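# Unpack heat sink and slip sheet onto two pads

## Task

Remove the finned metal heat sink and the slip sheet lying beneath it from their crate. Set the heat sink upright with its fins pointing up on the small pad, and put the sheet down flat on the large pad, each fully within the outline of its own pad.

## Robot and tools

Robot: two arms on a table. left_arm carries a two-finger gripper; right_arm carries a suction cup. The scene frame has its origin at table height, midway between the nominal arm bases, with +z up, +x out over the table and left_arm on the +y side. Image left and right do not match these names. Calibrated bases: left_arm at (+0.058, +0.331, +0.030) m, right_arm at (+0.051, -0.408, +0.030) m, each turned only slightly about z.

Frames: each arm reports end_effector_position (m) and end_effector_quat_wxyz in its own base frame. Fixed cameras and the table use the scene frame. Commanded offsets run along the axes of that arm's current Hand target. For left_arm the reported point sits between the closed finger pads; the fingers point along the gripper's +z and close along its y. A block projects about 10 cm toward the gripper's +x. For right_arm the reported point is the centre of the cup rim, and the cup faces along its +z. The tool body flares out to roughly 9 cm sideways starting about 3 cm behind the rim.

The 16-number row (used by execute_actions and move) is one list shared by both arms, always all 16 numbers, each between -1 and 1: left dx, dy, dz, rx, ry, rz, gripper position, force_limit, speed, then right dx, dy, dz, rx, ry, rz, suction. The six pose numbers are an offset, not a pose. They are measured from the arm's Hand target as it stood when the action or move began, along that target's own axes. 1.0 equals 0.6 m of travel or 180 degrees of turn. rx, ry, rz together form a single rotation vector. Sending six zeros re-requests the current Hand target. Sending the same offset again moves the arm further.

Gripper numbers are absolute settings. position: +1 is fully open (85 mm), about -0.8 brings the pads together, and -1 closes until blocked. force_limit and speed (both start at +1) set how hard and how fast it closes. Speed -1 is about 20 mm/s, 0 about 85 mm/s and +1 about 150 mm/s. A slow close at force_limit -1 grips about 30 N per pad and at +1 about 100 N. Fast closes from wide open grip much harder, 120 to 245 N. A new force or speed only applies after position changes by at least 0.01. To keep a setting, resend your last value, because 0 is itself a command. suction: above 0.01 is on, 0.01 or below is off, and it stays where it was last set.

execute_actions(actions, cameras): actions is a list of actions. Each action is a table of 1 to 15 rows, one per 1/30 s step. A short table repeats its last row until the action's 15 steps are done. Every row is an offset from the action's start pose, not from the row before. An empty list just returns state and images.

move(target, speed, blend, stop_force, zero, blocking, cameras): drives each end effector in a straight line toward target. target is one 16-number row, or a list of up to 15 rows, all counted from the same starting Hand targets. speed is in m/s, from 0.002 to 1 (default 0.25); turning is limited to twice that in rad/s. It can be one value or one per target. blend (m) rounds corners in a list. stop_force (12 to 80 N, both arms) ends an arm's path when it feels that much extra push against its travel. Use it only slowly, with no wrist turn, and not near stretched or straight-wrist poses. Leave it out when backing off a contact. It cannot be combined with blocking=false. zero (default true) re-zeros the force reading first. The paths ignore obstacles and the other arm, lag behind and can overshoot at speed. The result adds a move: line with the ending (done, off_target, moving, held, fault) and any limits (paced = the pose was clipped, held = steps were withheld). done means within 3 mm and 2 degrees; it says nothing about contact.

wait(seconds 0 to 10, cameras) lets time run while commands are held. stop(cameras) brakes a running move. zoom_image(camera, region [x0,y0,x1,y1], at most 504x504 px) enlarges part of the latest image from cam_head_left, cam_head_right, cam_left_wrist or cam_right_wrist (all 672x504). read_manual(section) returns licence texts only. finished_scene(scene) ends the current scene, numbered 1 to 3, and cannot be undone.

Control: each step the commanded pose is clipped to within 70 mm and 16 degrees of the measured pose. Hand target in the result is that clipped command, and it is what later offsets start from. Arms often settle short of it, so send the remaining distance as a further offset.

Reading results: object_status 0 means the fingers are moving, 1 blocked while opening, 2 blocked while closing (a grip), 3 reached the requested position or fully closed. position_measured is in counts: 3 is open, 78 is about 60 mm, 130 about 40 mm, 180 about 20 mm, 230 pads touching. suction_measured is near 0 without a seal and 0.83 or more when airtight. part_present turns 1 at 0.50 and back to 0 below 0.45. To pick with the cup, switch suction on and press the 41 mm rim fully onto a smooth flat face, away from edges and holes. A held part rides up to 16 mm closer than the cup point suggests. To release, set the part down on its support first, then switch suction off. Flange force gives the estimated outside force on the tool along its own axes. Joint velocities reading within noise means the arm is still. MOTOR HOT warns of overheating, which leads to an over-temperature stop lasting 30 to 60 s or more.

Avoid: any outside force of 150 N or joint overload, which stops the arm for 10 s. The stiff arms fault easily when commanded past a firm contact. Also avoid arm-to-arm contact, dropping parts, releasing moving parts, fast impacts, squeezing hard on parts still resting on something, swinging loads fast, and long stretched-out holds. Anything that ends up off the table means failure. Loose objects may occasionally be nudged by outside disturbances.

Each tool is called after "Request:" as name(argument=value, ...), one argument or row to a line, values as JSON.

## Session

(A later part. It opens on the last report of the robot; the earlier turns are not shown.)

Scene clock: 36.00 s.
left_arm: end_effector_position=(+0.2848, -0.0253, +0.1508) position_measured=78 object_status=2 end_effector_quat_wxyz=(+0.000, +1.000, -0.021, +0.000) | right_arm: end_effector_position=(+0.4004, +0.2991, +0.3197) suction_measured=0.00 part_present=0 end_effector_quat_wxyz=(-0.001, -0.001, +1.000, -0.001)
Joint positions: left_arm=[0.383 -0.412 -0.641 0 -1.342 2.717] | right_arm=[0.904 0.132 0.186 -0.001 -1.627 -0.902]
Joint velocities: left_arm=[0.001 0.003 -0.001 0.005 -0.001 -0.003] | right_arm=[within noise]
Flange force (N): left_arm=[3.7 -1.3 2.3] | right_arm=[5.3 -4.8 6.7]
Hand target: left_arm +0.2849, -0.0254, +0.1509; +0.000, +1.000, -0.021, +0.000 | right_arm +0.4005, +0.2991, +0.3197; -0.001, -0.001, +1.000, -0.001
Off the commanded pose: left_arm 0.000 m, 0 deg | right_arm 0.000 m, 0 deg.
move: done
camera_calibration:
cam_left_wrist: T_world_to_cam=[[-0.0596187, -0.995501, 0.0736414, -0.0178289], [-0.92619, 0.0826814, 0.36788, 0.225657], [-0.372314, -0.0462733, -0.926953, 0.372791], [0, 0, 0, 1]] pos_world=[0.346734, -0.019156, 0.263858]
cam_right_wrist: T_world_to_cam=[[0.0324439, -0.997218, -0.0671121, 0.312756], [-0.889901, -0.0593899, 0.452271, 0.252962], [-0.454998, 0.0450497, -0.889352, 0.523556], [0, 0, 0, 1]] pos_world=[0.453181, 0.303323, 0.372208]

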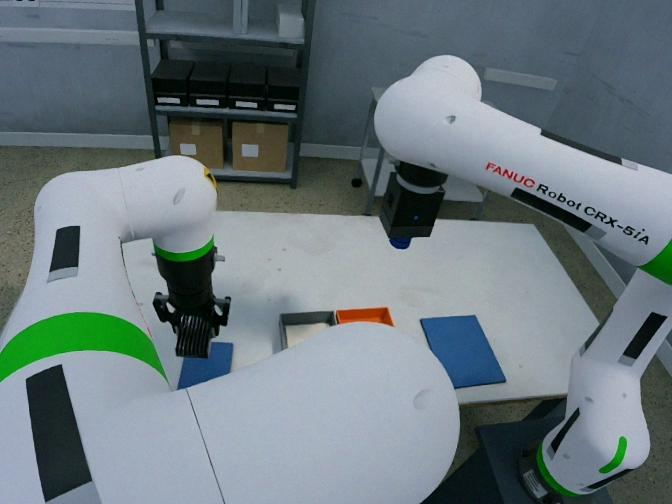

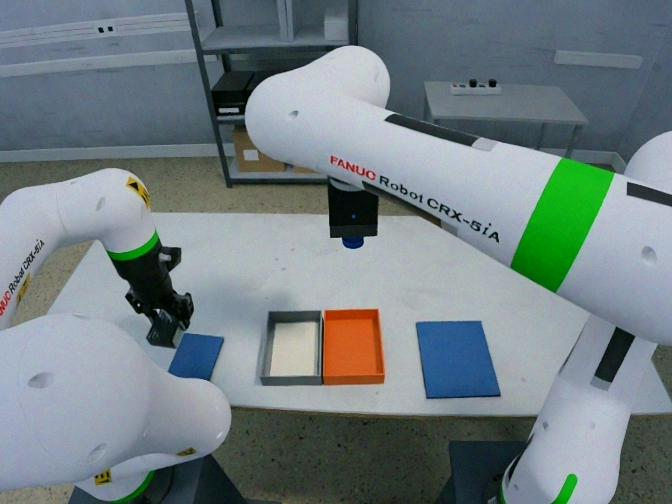

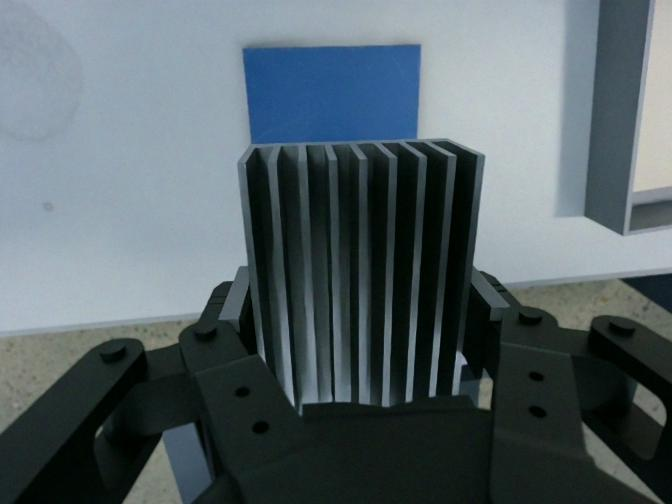

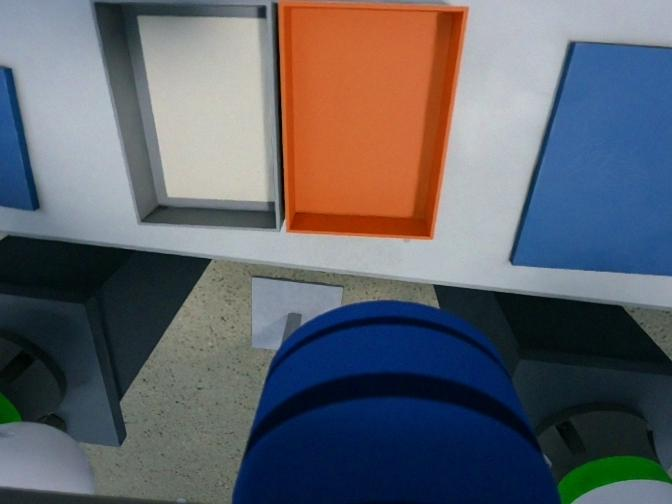

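Request:
move(
  target=[0.0257, 0.0117, 0.1682, 0, 0, 0, -1, -0.7, -1, 0.0222, 0.2478, 0.2828, 0, 0, 0, 0],
  speed=0.2,
)

Request:
zoom_image(
  camera="cam_head_right",
  region=[120, 280, 340, 410],
)

Scene clock: 41.17 s.
left_arm: end_effector_position=(+0.3000, -0.0330, +0.0500) position_measured=78 object_status=2 end_effector_quat_wxyz=(+0.000, +1.000, -0.021, +0.000) | right_arm: end_effector_position=(+0.3865, +0.4477, +0.1499) suction_measured=0.00 part_present=0 end_effector_quat_wxyz=(-0.001, -0.001, +1.000, -0.001)
Joint positions: left_arm=[0.336 -0.238 -0.778 0 -1.03 2.764] | right_arm=[1.08 0.41 0.137 -0.001 -1.299 -1.077]
Joint velocities: within noise
Flange force (N): left_arm=[3.7 -1.4 3.2] | right_arm=[3.6 -7.5 3.5]
Hand target: left_arm +0.3000, -0.0330, +0.0500; +0.000, +1.000, -0.021, +0.000 | right_arm +0.3865, +0.4475, +0.1498; -0.001, -0.001, +1.000, -0.001
Off the commanded pose: left_arm 0.000 m, 0 deg | right_arm 0.000 m, 0 deg.
move: done
camera_calibration:
cam_left_wrist: T_world_to_cam=[[-0.0597023, -0.99547, 0.0739877, -0.0171839], [-0.92622, 0.0828826, 0.36776, 0.277527], [-0.372226, -0.0465728, -0.926973, 0.284529], [0, 0, 0, 1]] pos_world=[0.361934, -0.0268569, 0.162959]
cam_right_wrist: T_world_to_cam=[[0.032512, -0.997207, -0.0672328, 0.449894], [-0.890063, -0.059489, 0.451939, 0.326345], [-0.454677, 0.045148, -0.889511, 0.359464], [0, 0, 0, 1]] pos_world=[0.439281, 0.451823, 0.202507]

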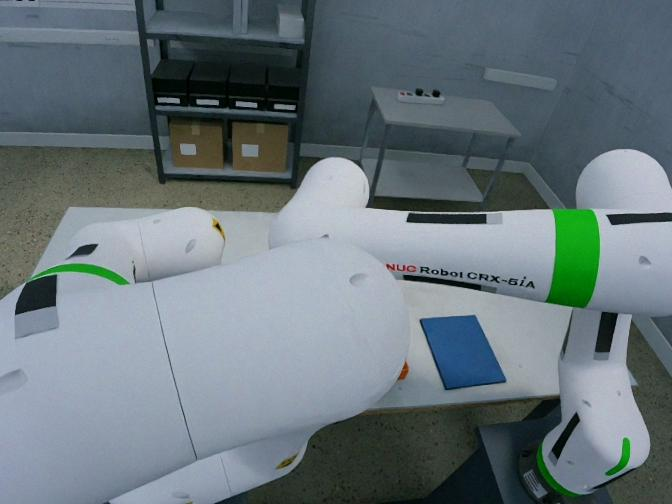

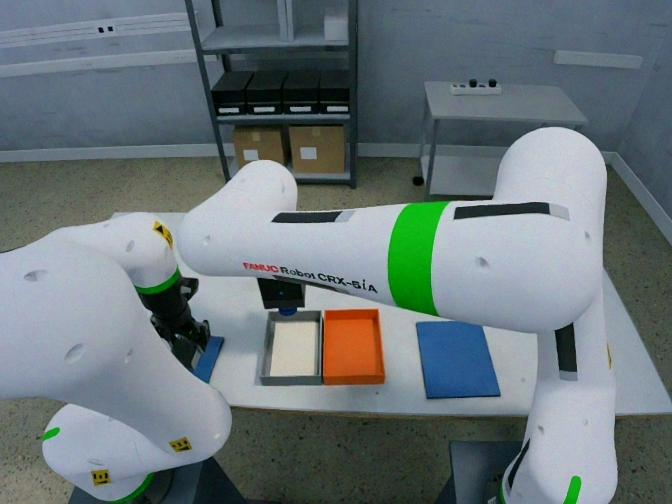

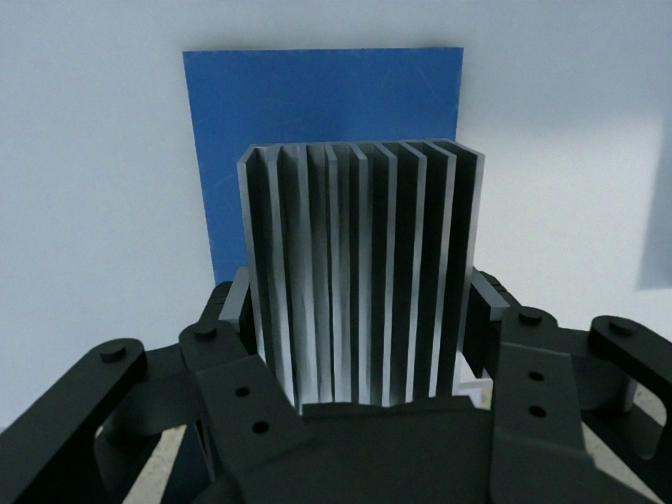

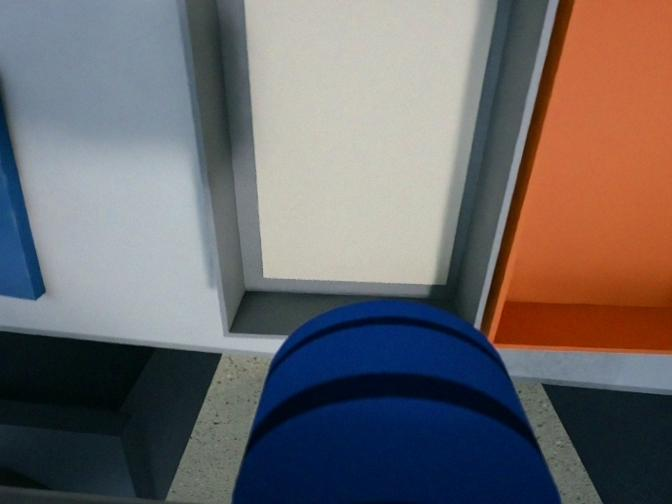

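Scaled by 2.291 from the camera's 672x504 image, which has a finer 960x720 frame.

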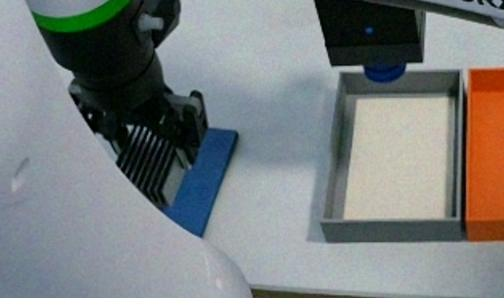

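Request:
move(
  target=[0.0115, -0.0055, 0.0533, 0, 0, 0, -1, -0.7, -1, 0, 0, 0, 0, 0, 0, 0],
  speed=0.1,
  cameras=["cam_left_wrist", "cam_head_right"],
)

Request:
zoom_image(
  camera="cam_head_right",
  region=[120, 280, 340, 410],
)

Scene clock: 43.33 s.
left_arm: end_effector_position=(+0.3070, -0.0300, +0.0180) position_measured=78 object_status=2 end_effector_quat_wxyz=(+0.000, +1.000, -0.021, +0.000) | right_arm: end_effector_position=(+0.3865, +0.4475, +0.1498) suction_measured=0.00 part_present=0 end_effector_quat_wxyz=(-0.001, -0.001, +1.000, -0.001)
Joint positions: left_arm=[0.338 -0.154 -0.803 0 -0.922 2.762] | right_arm=[1.08 0.41 0.137 -0.001 -1.299 -1.077]
Joint velocities: within noise
Flange force (N): left_arm=[2.0 -2.0 2.8] | right_arm=[4.8 -6.3 3.6]
Hand target: left_arm +0.3070, -0.0300, +0.0180; +0.000, +1.000, -0.021, +0.000 | right_arm +0.3865, +0.4475, +0.1498; -0.001, -0.001, +1.000, -0.001
Off the commanded pose: left_arm 0.000 m, 0 deg | right_arm 0.000 m, 0 deg.
move: done
camera_calibration:
cam_left_wrist: T_world_to_cam=[[-0.0597338, -0.995476, 0.0738932, -0.0113877], [-0.926217, 0.082877, 0.367768, 0.295528], [-0.372228, -0.046473, -0.926977, 0.257614], [0, 0, 0, 1]] pos_world=[0.368934, -0.0238566, 0.130958]
Images, in order (width x height): cam_head_right 672x504, cam_left_wrist 672x504.

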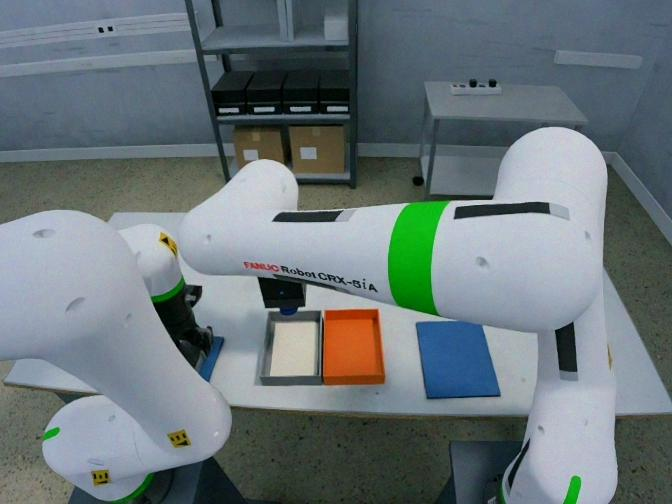

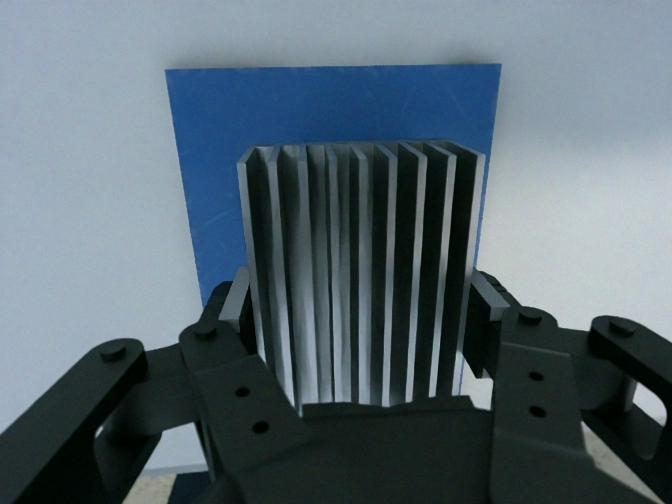

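Scaled by 2.291 from the camera's 672x504 image, which has a finer 960x720 frame.

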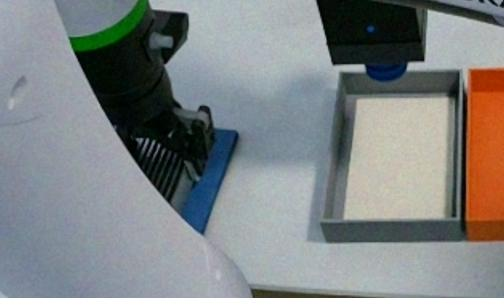

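Request:
move(
  target=[0, -0.0058, 0.0433, 0, 0, 0, -1, -0.7, -1, 0, 0, 0, 0, 0, 0, 0],
  speed=0.03,
  stop_force=12,
  cameras=["cam_left_wrist", "cam_head_right"],
)

Scene clock: 45.93 s.
left_arm: end_effector_position=(+0.3070, -0.0275, -0.0008) position_measured=78 object_status=2 end_effector_quat_wxyz=(+0.000, +1.000, -0.021, +0.000) | right_arm: end_effector_position=(+0.3865, +0.4475, +0.1498) suction_measured=0.00 part_present=0 end_effector_quat_wxyz=(-0.001, -0.001, +1.000, -0.001)
Joint positions: left_arm=[0.346 -0.113 -0.824 0 -0.859 2.754] | right_arm=[1.08 0.41 0.137 -0.001 -1.299 -1.077]
Joint velocities: within noise
Flange force (N): left_arm=[-20.4 -2.6 -76.7] | right_arm=[4.0 -5.6 3.9]
Hand target: left_arm +0.3070, -0.0275, -0.0008; +0.000, +1.000, -0.021, +0.000 (not the last commanded pose) | right_arm +0.3865, +0.4475, +0.1498; -0.001, -0.001, +1.000, -0.001
Off the commanded pose: left_arm 0.007 m, 0 deg | right_arm 0.000 m, 0 deg.
move: contact (left_arm)
camera_calibration:
cam_left_wrist: T_world_to_cam=[[-0.0597236, -0.995475, 0.0739095, -0.00751692], [-0.926135, 0.0828839, 0.367974, 0.302236], [-0.372434, -0.0464735, -0.926894, 0.2405], [0, 0, 0, 1]] pos_world=[0.369033, -0.0213566, 0.112259]
Images, in order (width x height): cam_head_right 672x504, cam_left_wrist 672x504.

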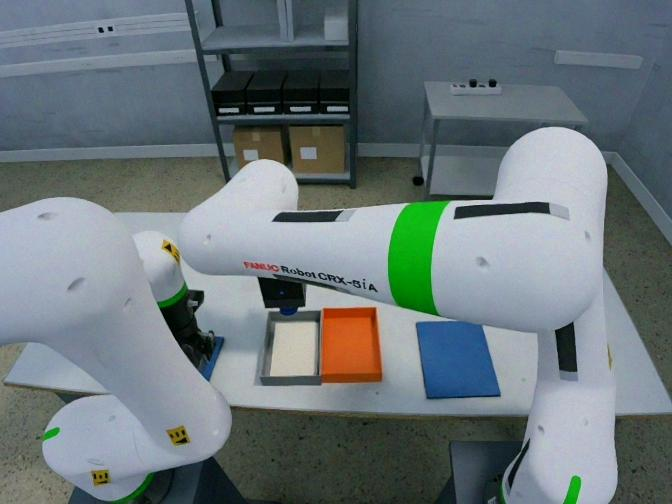

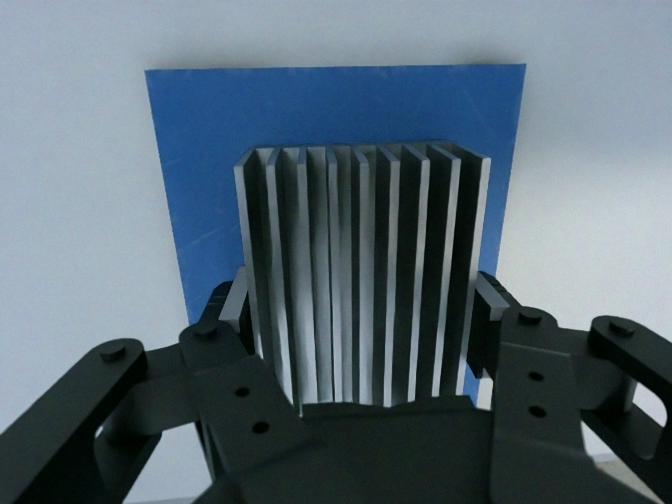

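Request:
move(
  target=[0, 0, -0.0025, 0, 0, 0, -1, -0.7, -1, 0, 0, 0, 0, 0, 0, 0],
  speed=0.05,
  cameras=["cam_left_wrist"],
)

Scene clock: 47.00 s.
left_arm: end_effector_position=(+0.3070, -0.0275, +0.0007) position_measured=78 object_status=0 end_effector_quat_wxyz=(+0.000, +1.000, -0.021, +0.000) | right_arm: end_effector_position=(+0.3865, +0.4475, +0.1498) suction_measured=0.00 part_present=0 end_effector_quat_wxyz=(-0.001, -0.001, +1.000, -0.001)
Joint positions: left_arm=[0.346 -0.116 -0.823 0 -0.864 2.754] | right_arm=[1.08 0.41 0.137 -0.001 -1.299 -1.077]
Joint velocities: within noise
Flange force (N): left_arm=[3.1 -2.0 3.4] | right_arm=[4.4 -6.3 3.5]
Hand target: left_arm +0.3070, -0.0275, +0.0007; +0.000, +1.000, -0.021, +0.000 | right_arm +0.3865, +0.4475, +0.1498; -0.001, -0.001, +1.000, -0.001
Off the commanded pose: left_arm 0.000 m, 0 deg | right_arm 0.000 m, 0 deg.
move: done
camera_calibration:
cam_left_wrist: T_world_to_cam=[[-0.0596779, -0.995471, 0.0740056, -0.00764852], [-0.926104, 0.0828813, 0.368052, 0.3017], [-0.372519, -0.0465723, -0.926855, 0.241823], [0, 0, 0, 1]] pos_world=[0.369033, -0.0213569, 0.113659]
Images, in order (width x height): cam_left_wrist 672x504.

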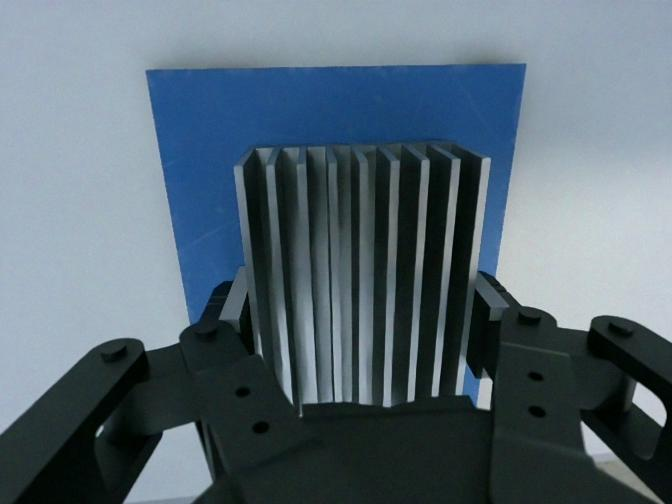

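Request:
move(
  target=[
    [0, 0, 0, 0, 0, 0, 0.7, -0.7, -0.8, 0, 0, 0, 0, 0, 0, 0],
    [0, 0, -0.25, 0, 0, 0, 0.7, -0.7, -0.8, 0, 0, 0, 0, 0, 0, 0],
  ],
  speed=0.15,
  cameras=["cam_left_wrist", "cam_head_right", "cam_head_left"],
)

Scene clock: 49.50 s.
left_arm: end_effector_position=(+0.3071, -0.0275, +0.1507) position_measured=41 object_status=3 end_effector_quat_wxyz=(+0.000, +1.000, -0.021, +0.000) | right_arm: end_effector_position=(+0.3865, +0.4475, +0.1498) suction_measured=0.00 part_present=0 end_effector_quat_wxyz=(-0.001, -0.001, +1.000, -0.001)
Joint positions: left_arm=[0.346 -0.339 -0.595 0 -1.316 2.754] | right_arm=[1.08 0.41 0.137 -0.001 -1.299 -1.077]
Joint velocities: within noise
Flange force (N): left_arm=[3.5 -1.6 0.6] | right_arm=[4.8 -6.2 3.8]
Hand target: left_arm +0.3071, -0.0275, +0.1507; +0.000, +1.000, -0.021, +0.000 | right_arm +0.3865, +0.4475, +0.1498; -0.001, -0.001, +1.000, -0.001
Off the commanded pose: left_arm 0.000 m, 0 deg | right_arm 0.000 m, 0 deg.
move: done
camera_calibration:
cam_left_wrist: T_world_to_cam=[[-0.0596505, -0.995466, 0.0740946, -0.0187906], [-0.926141, 0.0828843, 0.367958, 0.246495], [-0.372431, -0.0466732, -0.926886, 0.380917], [0, 0, 0, 1]] pos_world=[0.369033, -0.0213573, 0.263759]
Images, in order (width x height): cam_head_left 672x504, cam_head_right 672x504, cam_left_wrist 672x504.

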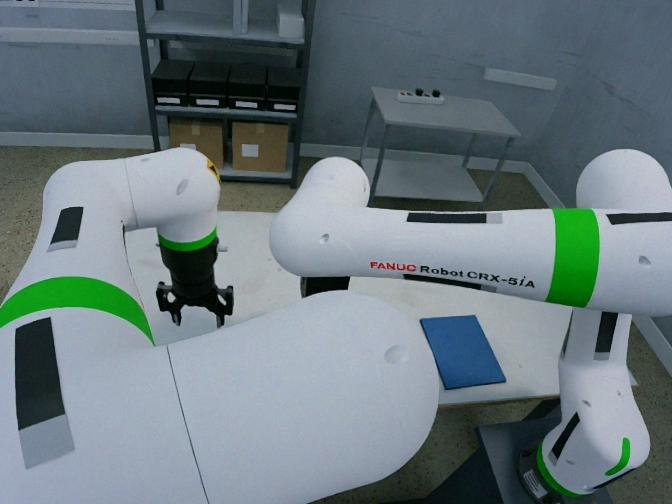

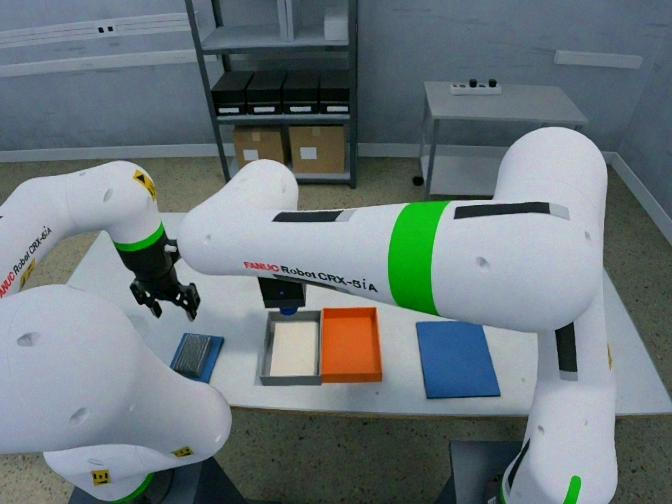

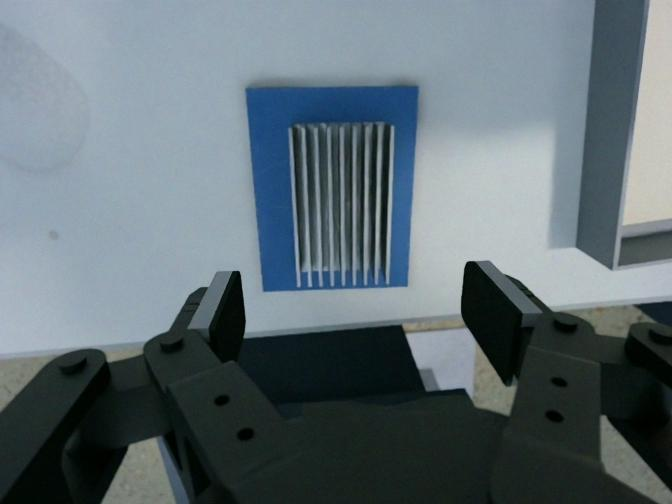

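Request:
zoom_image(
  camera="cam_left_wrist",
  region=[230, 70, 440, 310],
)

Request:
zoom_image(
  camera="cam_head_right",
  region=[150, 310, 250, 400],
)

Scaled by 2.100 from the camera's 672x504 image, which has a finer 960x720 frame.

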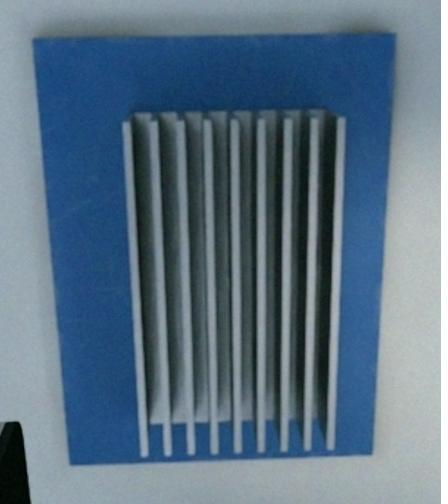

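Scaled by 5.040 from the camera's 672x504 image, which has a finer 960x720 frame.

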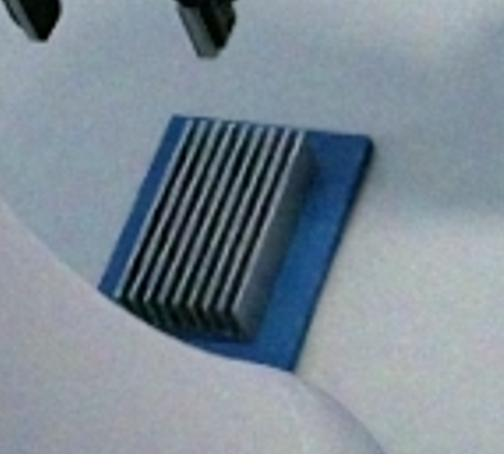

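Request:
move(
  target=[-0.007, -0.1665, -0.1667, 0, 0, 0, 0.7, -0.7, -0.8, -0.0025, 0.0158, 0.2, 0, 0, 0, 0],
  speed=0.15,
  cameras=["cam_right_wrist", "cam_head_right", "cam_head_left"],
)

Request:
zoom_image(
  camera="cam_head_right",
  region=[230, 280, 350, 400],
)

Scene clock: 53.23 s.
left_arm: end_effector_position=(+0.3070, +0.0725, +0.2507) position_measured=41 object_status=3 end_effector_quat_wxyz=(+0.000, +1.000, -0.021, +0.000) | right_arm: end_effector_position=(+0.3878, +0.4568, +0.0297) suction_measured=0.00 part_present=0 end_effector_quat_wxyz=(-0.001, -0.001, +1.000, -0.001)
Joint positions: left_arm=[0.657 -0.355 -0.37 0 -1.556 2.443] | right_arm=[1.085 0.541 0.027 -0.001 -1.058 -1.082]
Joint velocities: within noise
Flange force (N): left_arm=[2.5 -2.6 -0.1] | right_arm=[4.7 -6.4 1.8]
Hand target: left_arm +0.3070, +0.0725, +0.2507; +0.000, +1.000, -0.021, +0.000 | right_arm +0.3878, +0.4568, +0.0298; -0.001, -0.001, +1.000, -0.001
Off the commanded pose: left_arm 0.000 m, 0 deg | right_arm 0.000 m, 0 deg.
move: done
camera_calibration:
cam_right_wrist: T_world_to_cam=[[0.0323679, -0.997239, -0.0668381, 0.450892], [-0.889963, -0.0591921, 0.452175, 0.382166], [-0.454882, 0.0448475, -0.889422, 0.252948], [0, 0, 0, 1]] pos_world=[0.440581, 0.460924, 0.0823086]
Images, in order (width x height): cam_head_left 672x504, cam_head_right 672x504, cam_right_wrist 672x504.

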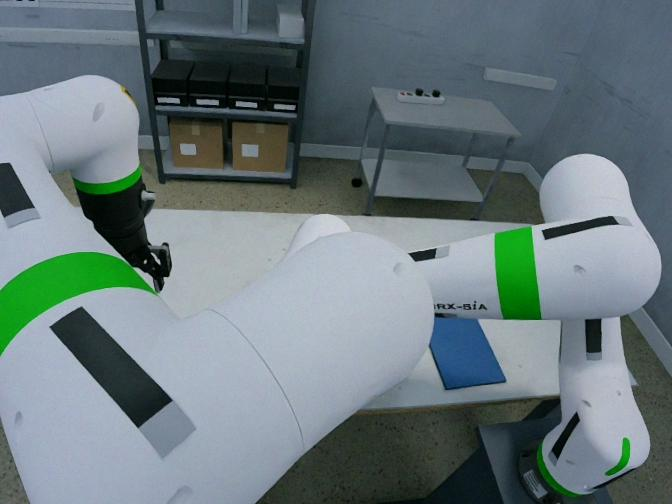

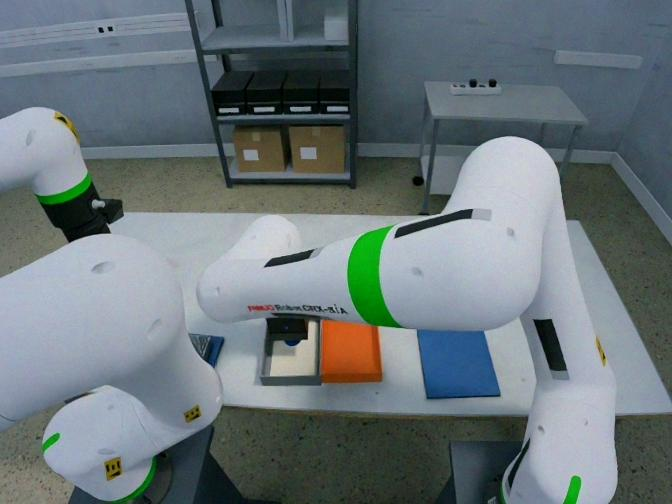

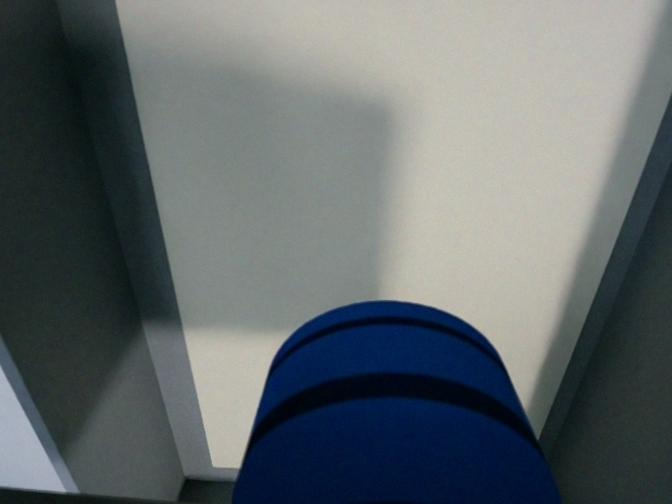

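Scaled by 4.200 from the camera's 672x504 image, which has a finer 960x720 frame.

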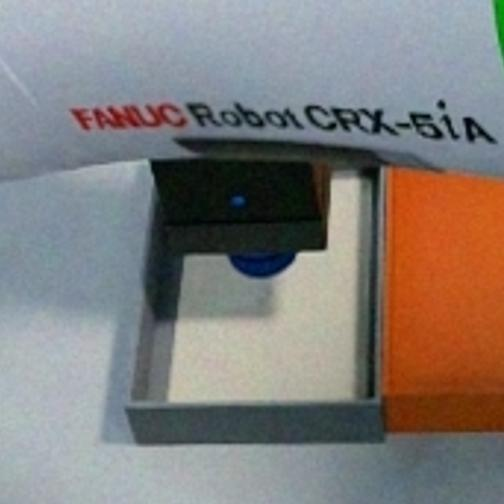

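Request:
move(
  target=[0, 0, 0, 0, 0, 0, 0.7, -0.7, -0.8, 0, 0, 0.0467, 0, 0, 0, 1],
  speed=0.06,
  cameras=["cam_right_wrist"],
)

Request:
move(
  target=[0, 0, 0, 0, 0, 0, 0.7, -0.7, -0.8, 0, 0, 0.05, 0, 0, 0, 1],
  speed=0.015,
  stop_force=12,
  cameras=["cam_right_wrist", "cam_head_right"],
)

Scene clock: 54.70 s.
left_arm: end_effector_position=(+0.3070, +0.0725, +0.2507) position_measured=41 object_status=3 end_effector_quat_wxyz=(+0.000, +1.000, -0.021, +0.000) | right_arm: end_effector_position=(+0.3878, +0.4568, +0.0017) suction_measured=0.00 part_present=0 end_effector_quat_wxyz=(-0.001, -0.001, +1.000, -0.001)
Joint positions: left_arm=[0.657 -0.355 -0.37 0 -1.556 2.443] | right_arm=[1.085 0.576 0.007 -0.001 -1.003 -1.082]
Joint velocities: within noise
Flange force (N): left_arm=[1.2 -3.5 -0.2] | right_arm=[3.4 -5.4 1.2]
Hand target: left_arm +0.3070, +0.0725, +0.2507; +0.000, +1.000, -0.021, +0.000 | right_arm +0.3878, +0.4568, +0.0018; -0.001, -0.001, +1.000, -0.001
Off the commanded pose: left_arm 0.000 m, 0 deg | right_arm 0.000 m, 0 deg.
move: done
camera_calibration:
cam_right_wrist: T_world_to_cam=[[0.0323748, -0.997238, -0.066838, 0.449017], [-0.890003, -0.0591943, 0.452095, 0.39485], [-0.454803, 0.0448496, -0.889462, 0.22801], [0, 0, 0, 1]] pos_world=[0.440581, 0.460924, 0.0543084]
Images, in order (width x height): cam_right_wrist 672x504.

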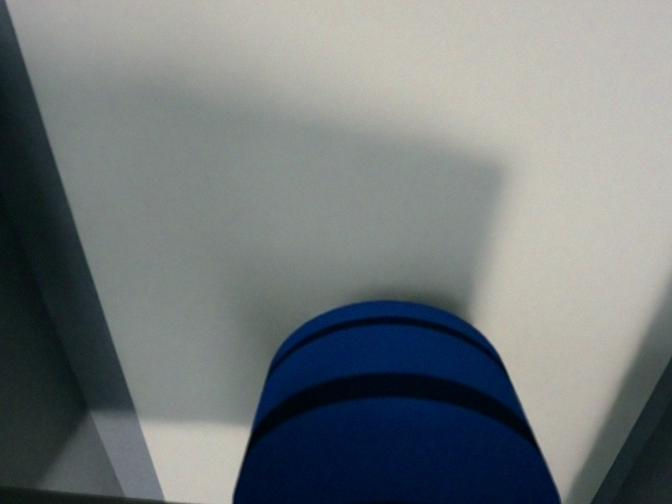

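Scene clock: 57.30 s.
left_arm: end_effector_position=(+0.3070, +0.0725, +0.2507) position_measured=41 object_status=3 end_effector_quat_wxyz=(+0.000, +1.000, -0.021, +0.000) | right_arm: end_effector_position=(+0.3877, +0.4568, -0.0282) suction_measured=0.93 part_present=1 end_effector_quat_wxyz=(-0.001, -0.001, +1.000, -0.001)
Joint positions: left_arm=[0.657 -0.355 -0.37 0 -1.556 2.443] | right_arm=[1.085 0.617 -0.01 -0.001 -0.945 -1.082]
Joint velocities: within noise
Flange force (N): left_arm=[2.2 -3.2 -0.3] | right_arm=[3.6 -5.5 -4.6]
Hand target: left_arm +0.3070, +0.0725, +0.2507; +0.000, +1.000, -0.021, +0.000 | right_arm +0.3877, +0.4568, -0.0282; -0.001, -0.001, +1.000, -0.001
Off the commanded pose: left_arm 0.000 m, 0 deg | right_arm 0.000 m, 0 deg.
move: done
camera_calibration:
cam_right_wrist: T_world_to_cam=[[0.0324259, -0.997228, -0.066965, 0.446987], [-0.890064, -0.0592912, 0.451963, 0.408487], [-0.454681, 0.0449478, -0.889519, 0.201229], [0, 0, 0, 1]] pos_world=[0.44058, 0.460923, 0.0243079]
Images, in order (width x height): cam_head_right 672x504, cam_right_wrist 672x504.

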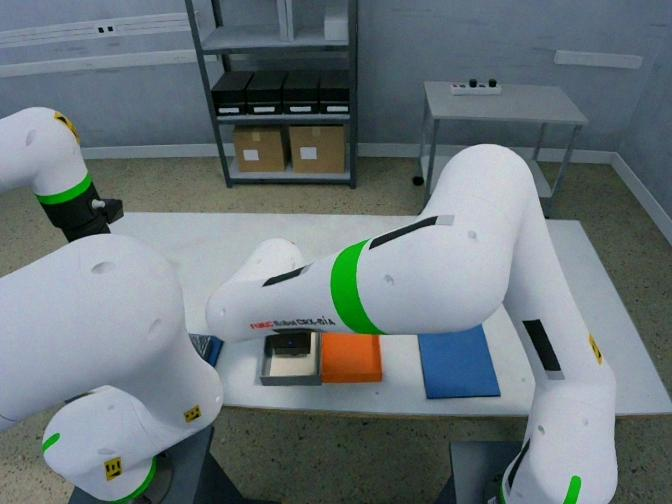

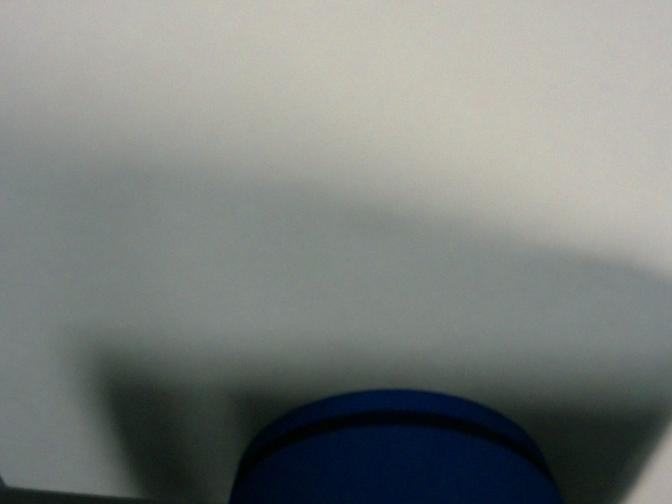

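Request:
move(
  target=[0, 0, 0, 0, 0, 0, 0.7, -0.7, -0.8, 0, 0, -0.25, 0, 0, 0, 1],
  speed=0.12,
  cameras=["cam_right_wrist", "cam_head_right", "cam_head_left"],
)

Request:
zoom_image(
  camera="cam_head_right",
  region=[200, 250, 380, 400],
)

Scene clock: 59.10 s.
left_arm: end_effector_position=(+0.3070, +0.0725, +0.2507) position_measured=41 object_status=3 end_effector_quat_wxyz=(+0.000, +1.000, -0.021, +0.000) | right_arm: end_effector_position=(+0.3880, +0.4570, +0.1221) suction_measured=0.93 part_present=1 end_effector_quat_wxyz=(-0.001, -0.001, +1.000, +0.000)
Joint positions: left_arm=[0.657 -0.355 -0.37 0 -1.556 2.443] | right_arm=[1.085 0.449 0.125 -0.001 -1.248 -1.082]
Joint velocities: within noise
Flange force (N): left_arm=[2.9 -2.1 -0.4] | right_arm=[4.0 -5.8 3.9]
Hand target: left_arm +0.3070, +0.0725, +0.2507; +0.000, +1.000, -0.021, +0.000 | right_arm +0.3880, +0.4570, +0.1218; -0.001, -0.001, +1.000, -0.001
Off the commanded pose: left_arm 0.000 m, 0 deg | right_arm 0.000 m, 0 deg.
move: done
camera_calibration:
cam_right_wrist: T_world_to_cam=[[0.0323527, -0.997204, -0.0673603, 0.457341], [-0.890172, -0.0593946, 0.451736, 0.340837], [-0.454474, 0.0453474, -0.889605, 0.334832], [0, 0, 0, 1]] pos_world=[0.44078, 0.461123, 0.174707]
Images, in order (width x height): cam_head_left 672x504, cam_head_right 672x504, cam_right_wrist 672x504.

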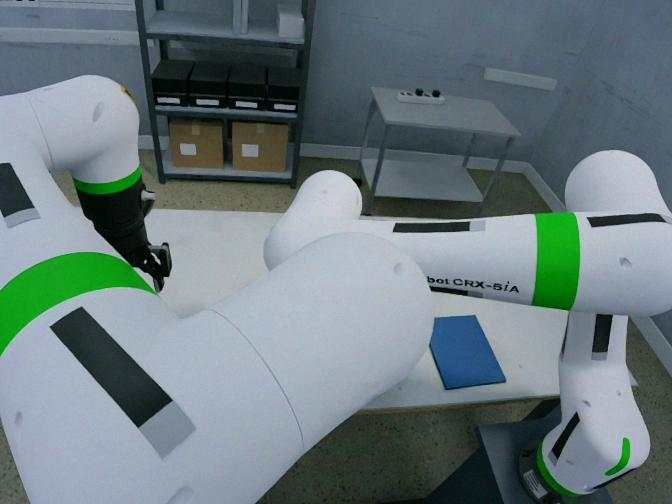

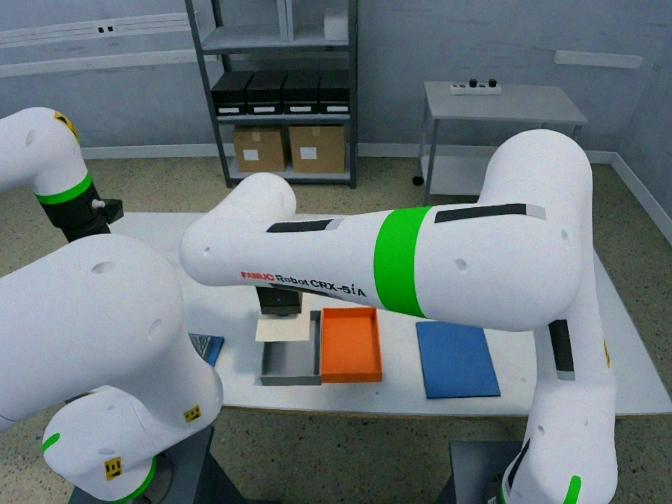

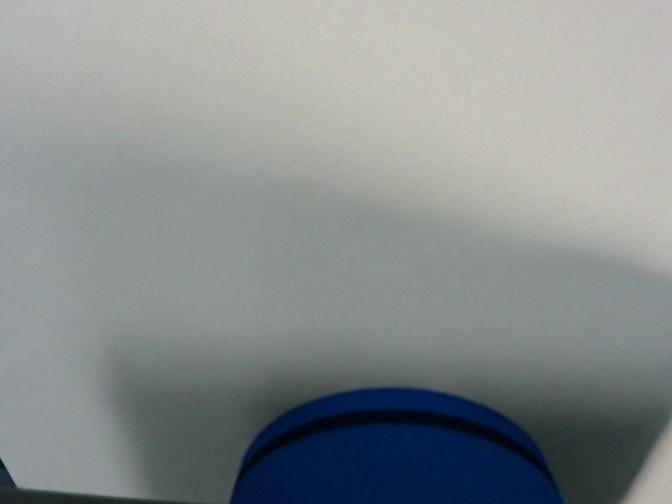

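Scaled by 2.800 from the camera's 672x504 image, which has a finer 960x720 frame.

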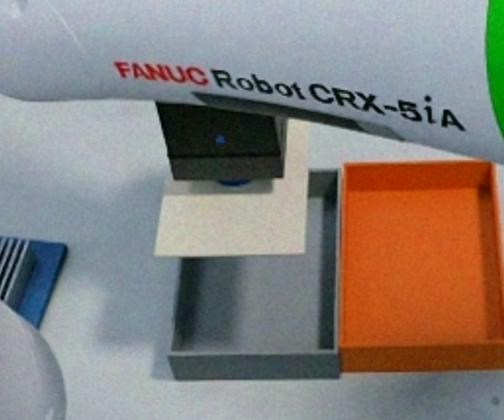

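Request:
move(
  target=[
    [0, 0, 0, 0, 0, 0, 0.7, -0.7, -0.8, 0.05, -0.64, 0, 0, 0, 0.0139, 1],
    [0, 0, 0, 0, 0, 0, 0.7, -0.7, -0.8, 0.05, -0.64, 0.17, 0, 0, 0.0139, 1],
  ],
  speed=0.22,
  blend=[0.04, 0],
  cameras=["cam_right_wrist", "cam_head_right", "cam_head_left"],
)

Request:
zoom_image(
  camera="cam_head_right",
  region=[380, 270, 560, 420],
)

Request:
zoom_image(
  camera="cam_head_left",
  region=[380, 270, 560, 420],
)

Scene clock: 64.00 s.
left_arm: end_effector_position=(+0.3070, +0.0725, +0.2507) position_measured=41 object_status=3 end_effector_quat_wxyz=(+0.000, +1.000, -0.021, +0.000) | right_arm: end_effector_position=(+0.3587, +0.0727, +0.0203) suction_measured=0.93 part_present=1 end_effector_quat_wxyz=(-0.001, +0.021, +1.000, -0.001)
Joint positions: left_arm=[0.657 -0.355 -0.37 0 -1.556 2.443] | right_arm=[0.563 0.039 -0.669 0 -0.866 -0.605]
Joint velocities: within noise
Flange force (N): left_arm=[1.7 -2.6 -0.4] | right_arm=[3.6 -2.0 2.6]
Hand target: left_arm +0.3070, +0.0725, +0.2507; +0.000, +1.000, -0.021, +0.000 | right_arm +0.3588, +0.0728, +0.0203; -0.001, +0.021, +1.000, -0.001
Off the commanded pose: left_arm 0.000 m, 0 deg | right_arm 0.000 m, 0 deg.
move: done
camera_calibration:
cam_right_wrist: T_world_to_cam=[[-0.0112723, -0.997698, -0.0668644, 0.0839238], [-0.891695, -0.0202302, 0.452185, 0.335596], [-0.452497, 0.0647198, -0.889414, 0.246171], [0, 0, 0, 1]] pos_world=[0.411587, 0.0745877, 0.0728085]
Images, in order (width x height): cam_head_left 672x504, cam_head_right 672x504, cam_right_wrist 672x504.

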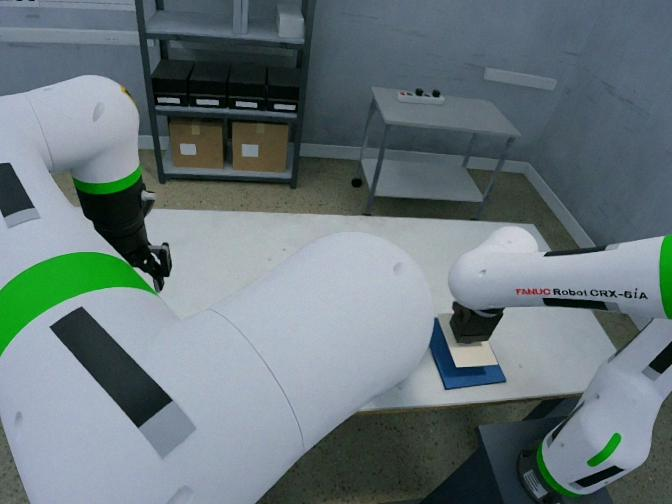

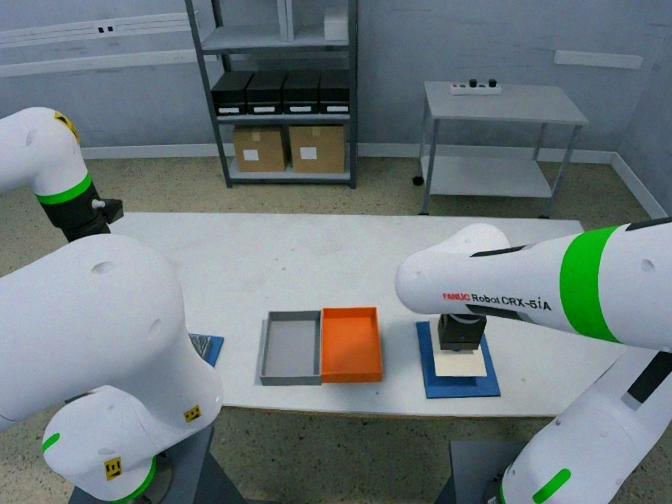

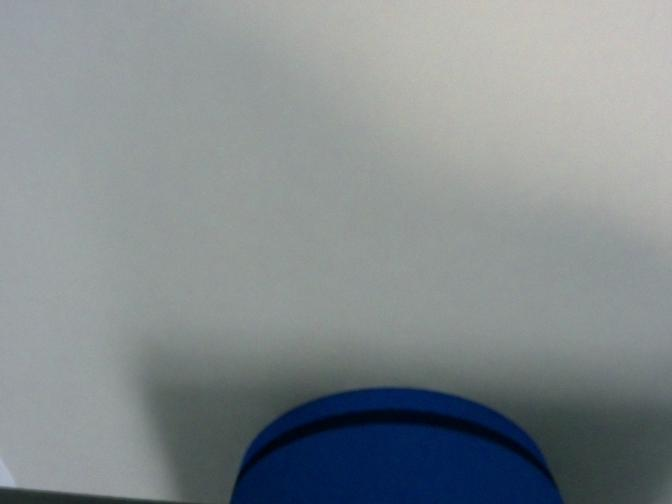

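Scaled by 2.800 from the camera's 672x504 image, which has a finer 960x720 frame.

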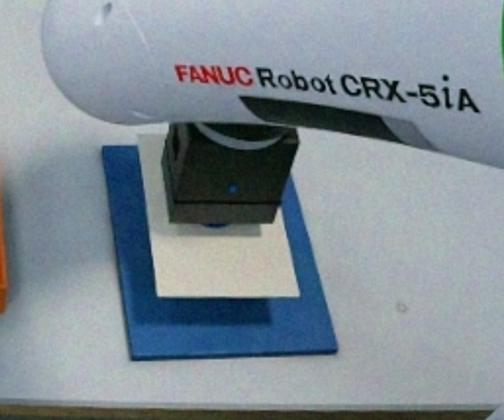

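Scaled by 2.800 from the camera's 672x504 image, which has a finer 960x720 frame.

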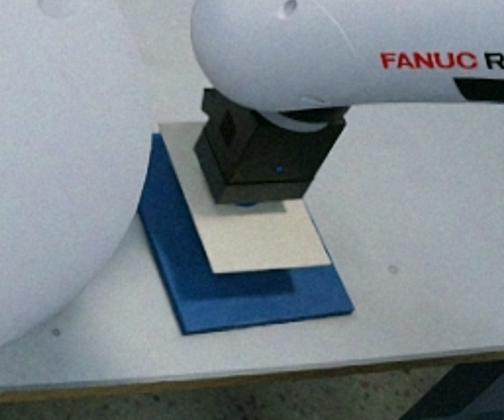

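Request:
move(
  target=[0, 0, 0, 0, 0, 0, 0.7, -0.7, -0.8, -0.008, -0.0135, 0.05, 0, 0, -0.0078, 1],
  speed=0.08,
  cameras=["cam_head_right", "cam_head_left"],
)

Request:
zoom_image(
  camera="cam_head_right",
  region=[400, 300, 520, 410],
)

Request:
zoom_image(
  camera="cam_head_left",
  region=[400, 300, 520, 410],
)

Scene clock: 67.33 s.
left_arm: end_effector_position=(+0.3070, +0.0725, +0.2507) position_measured=41 object_status=3 end_effector_quat_wxyz=(+0.000, +1.000, -0.021, +0.000) | right_arm: end_effector_position=(+0.3632, +0.0644, -0.0097) suction_measured=0.93 part_present=1 end_effector_quat_wxyz=(-0.001, +0.008, +1.000, -0.001)
Joint positions: left_arm=[0.657 -0.355 -0.37 0 -1.556 2.443] | right_arm=[0.536 0.11 -0.686 0.001 -0.777 -0.553]
Joint velocities: within noise
Flange force (N): left_arm=[2.4 -2.8 -0.5] | right_arm=[4.0 -2.0 0.9]
Hand target: left_arm +0.3070, +0.0725, +0.2507; +0.000, +1.000, -0.021, +0.000 | right_arm +0.3632, +0.0644, -0.0097; -0.001, +0.008, +1.000, -0.001
Off the commanded pose: left_arm 0.000 m, 0 deg | right_arm 0.000 m, 0 deg.
move: done
Images, in order (width x height): cam_head_left 672x504, cam_head_right 672x504.

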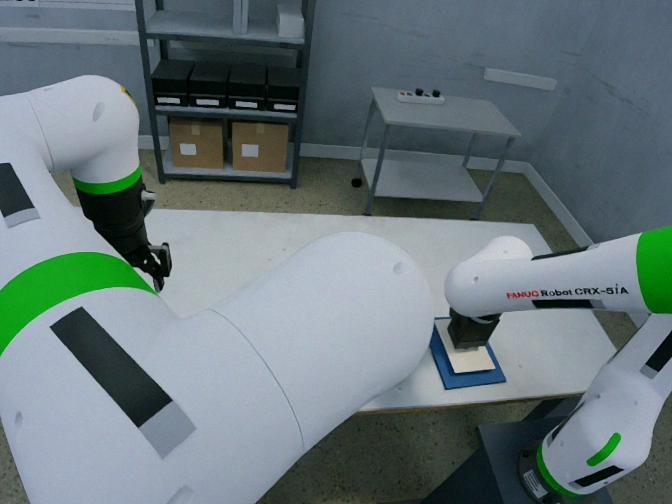

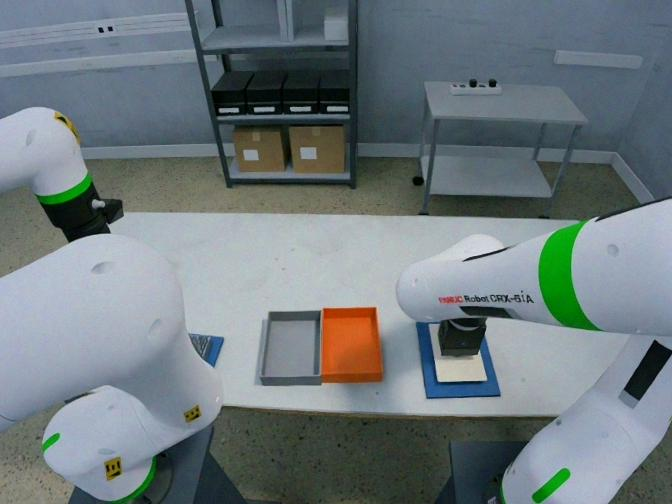

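Scaled by 4.200 from the camera's 672x504 image, which has a finer 960x720 frame.

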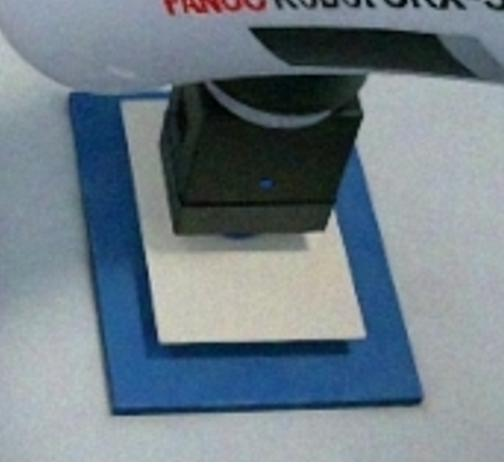

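Scaled by 4.200 from the camera's 672x504 image, which has a finer 960x720 frame.

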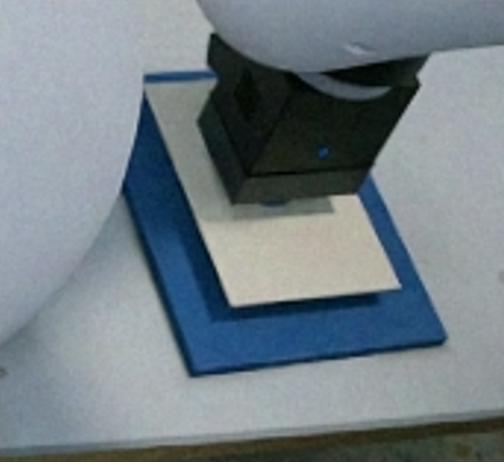

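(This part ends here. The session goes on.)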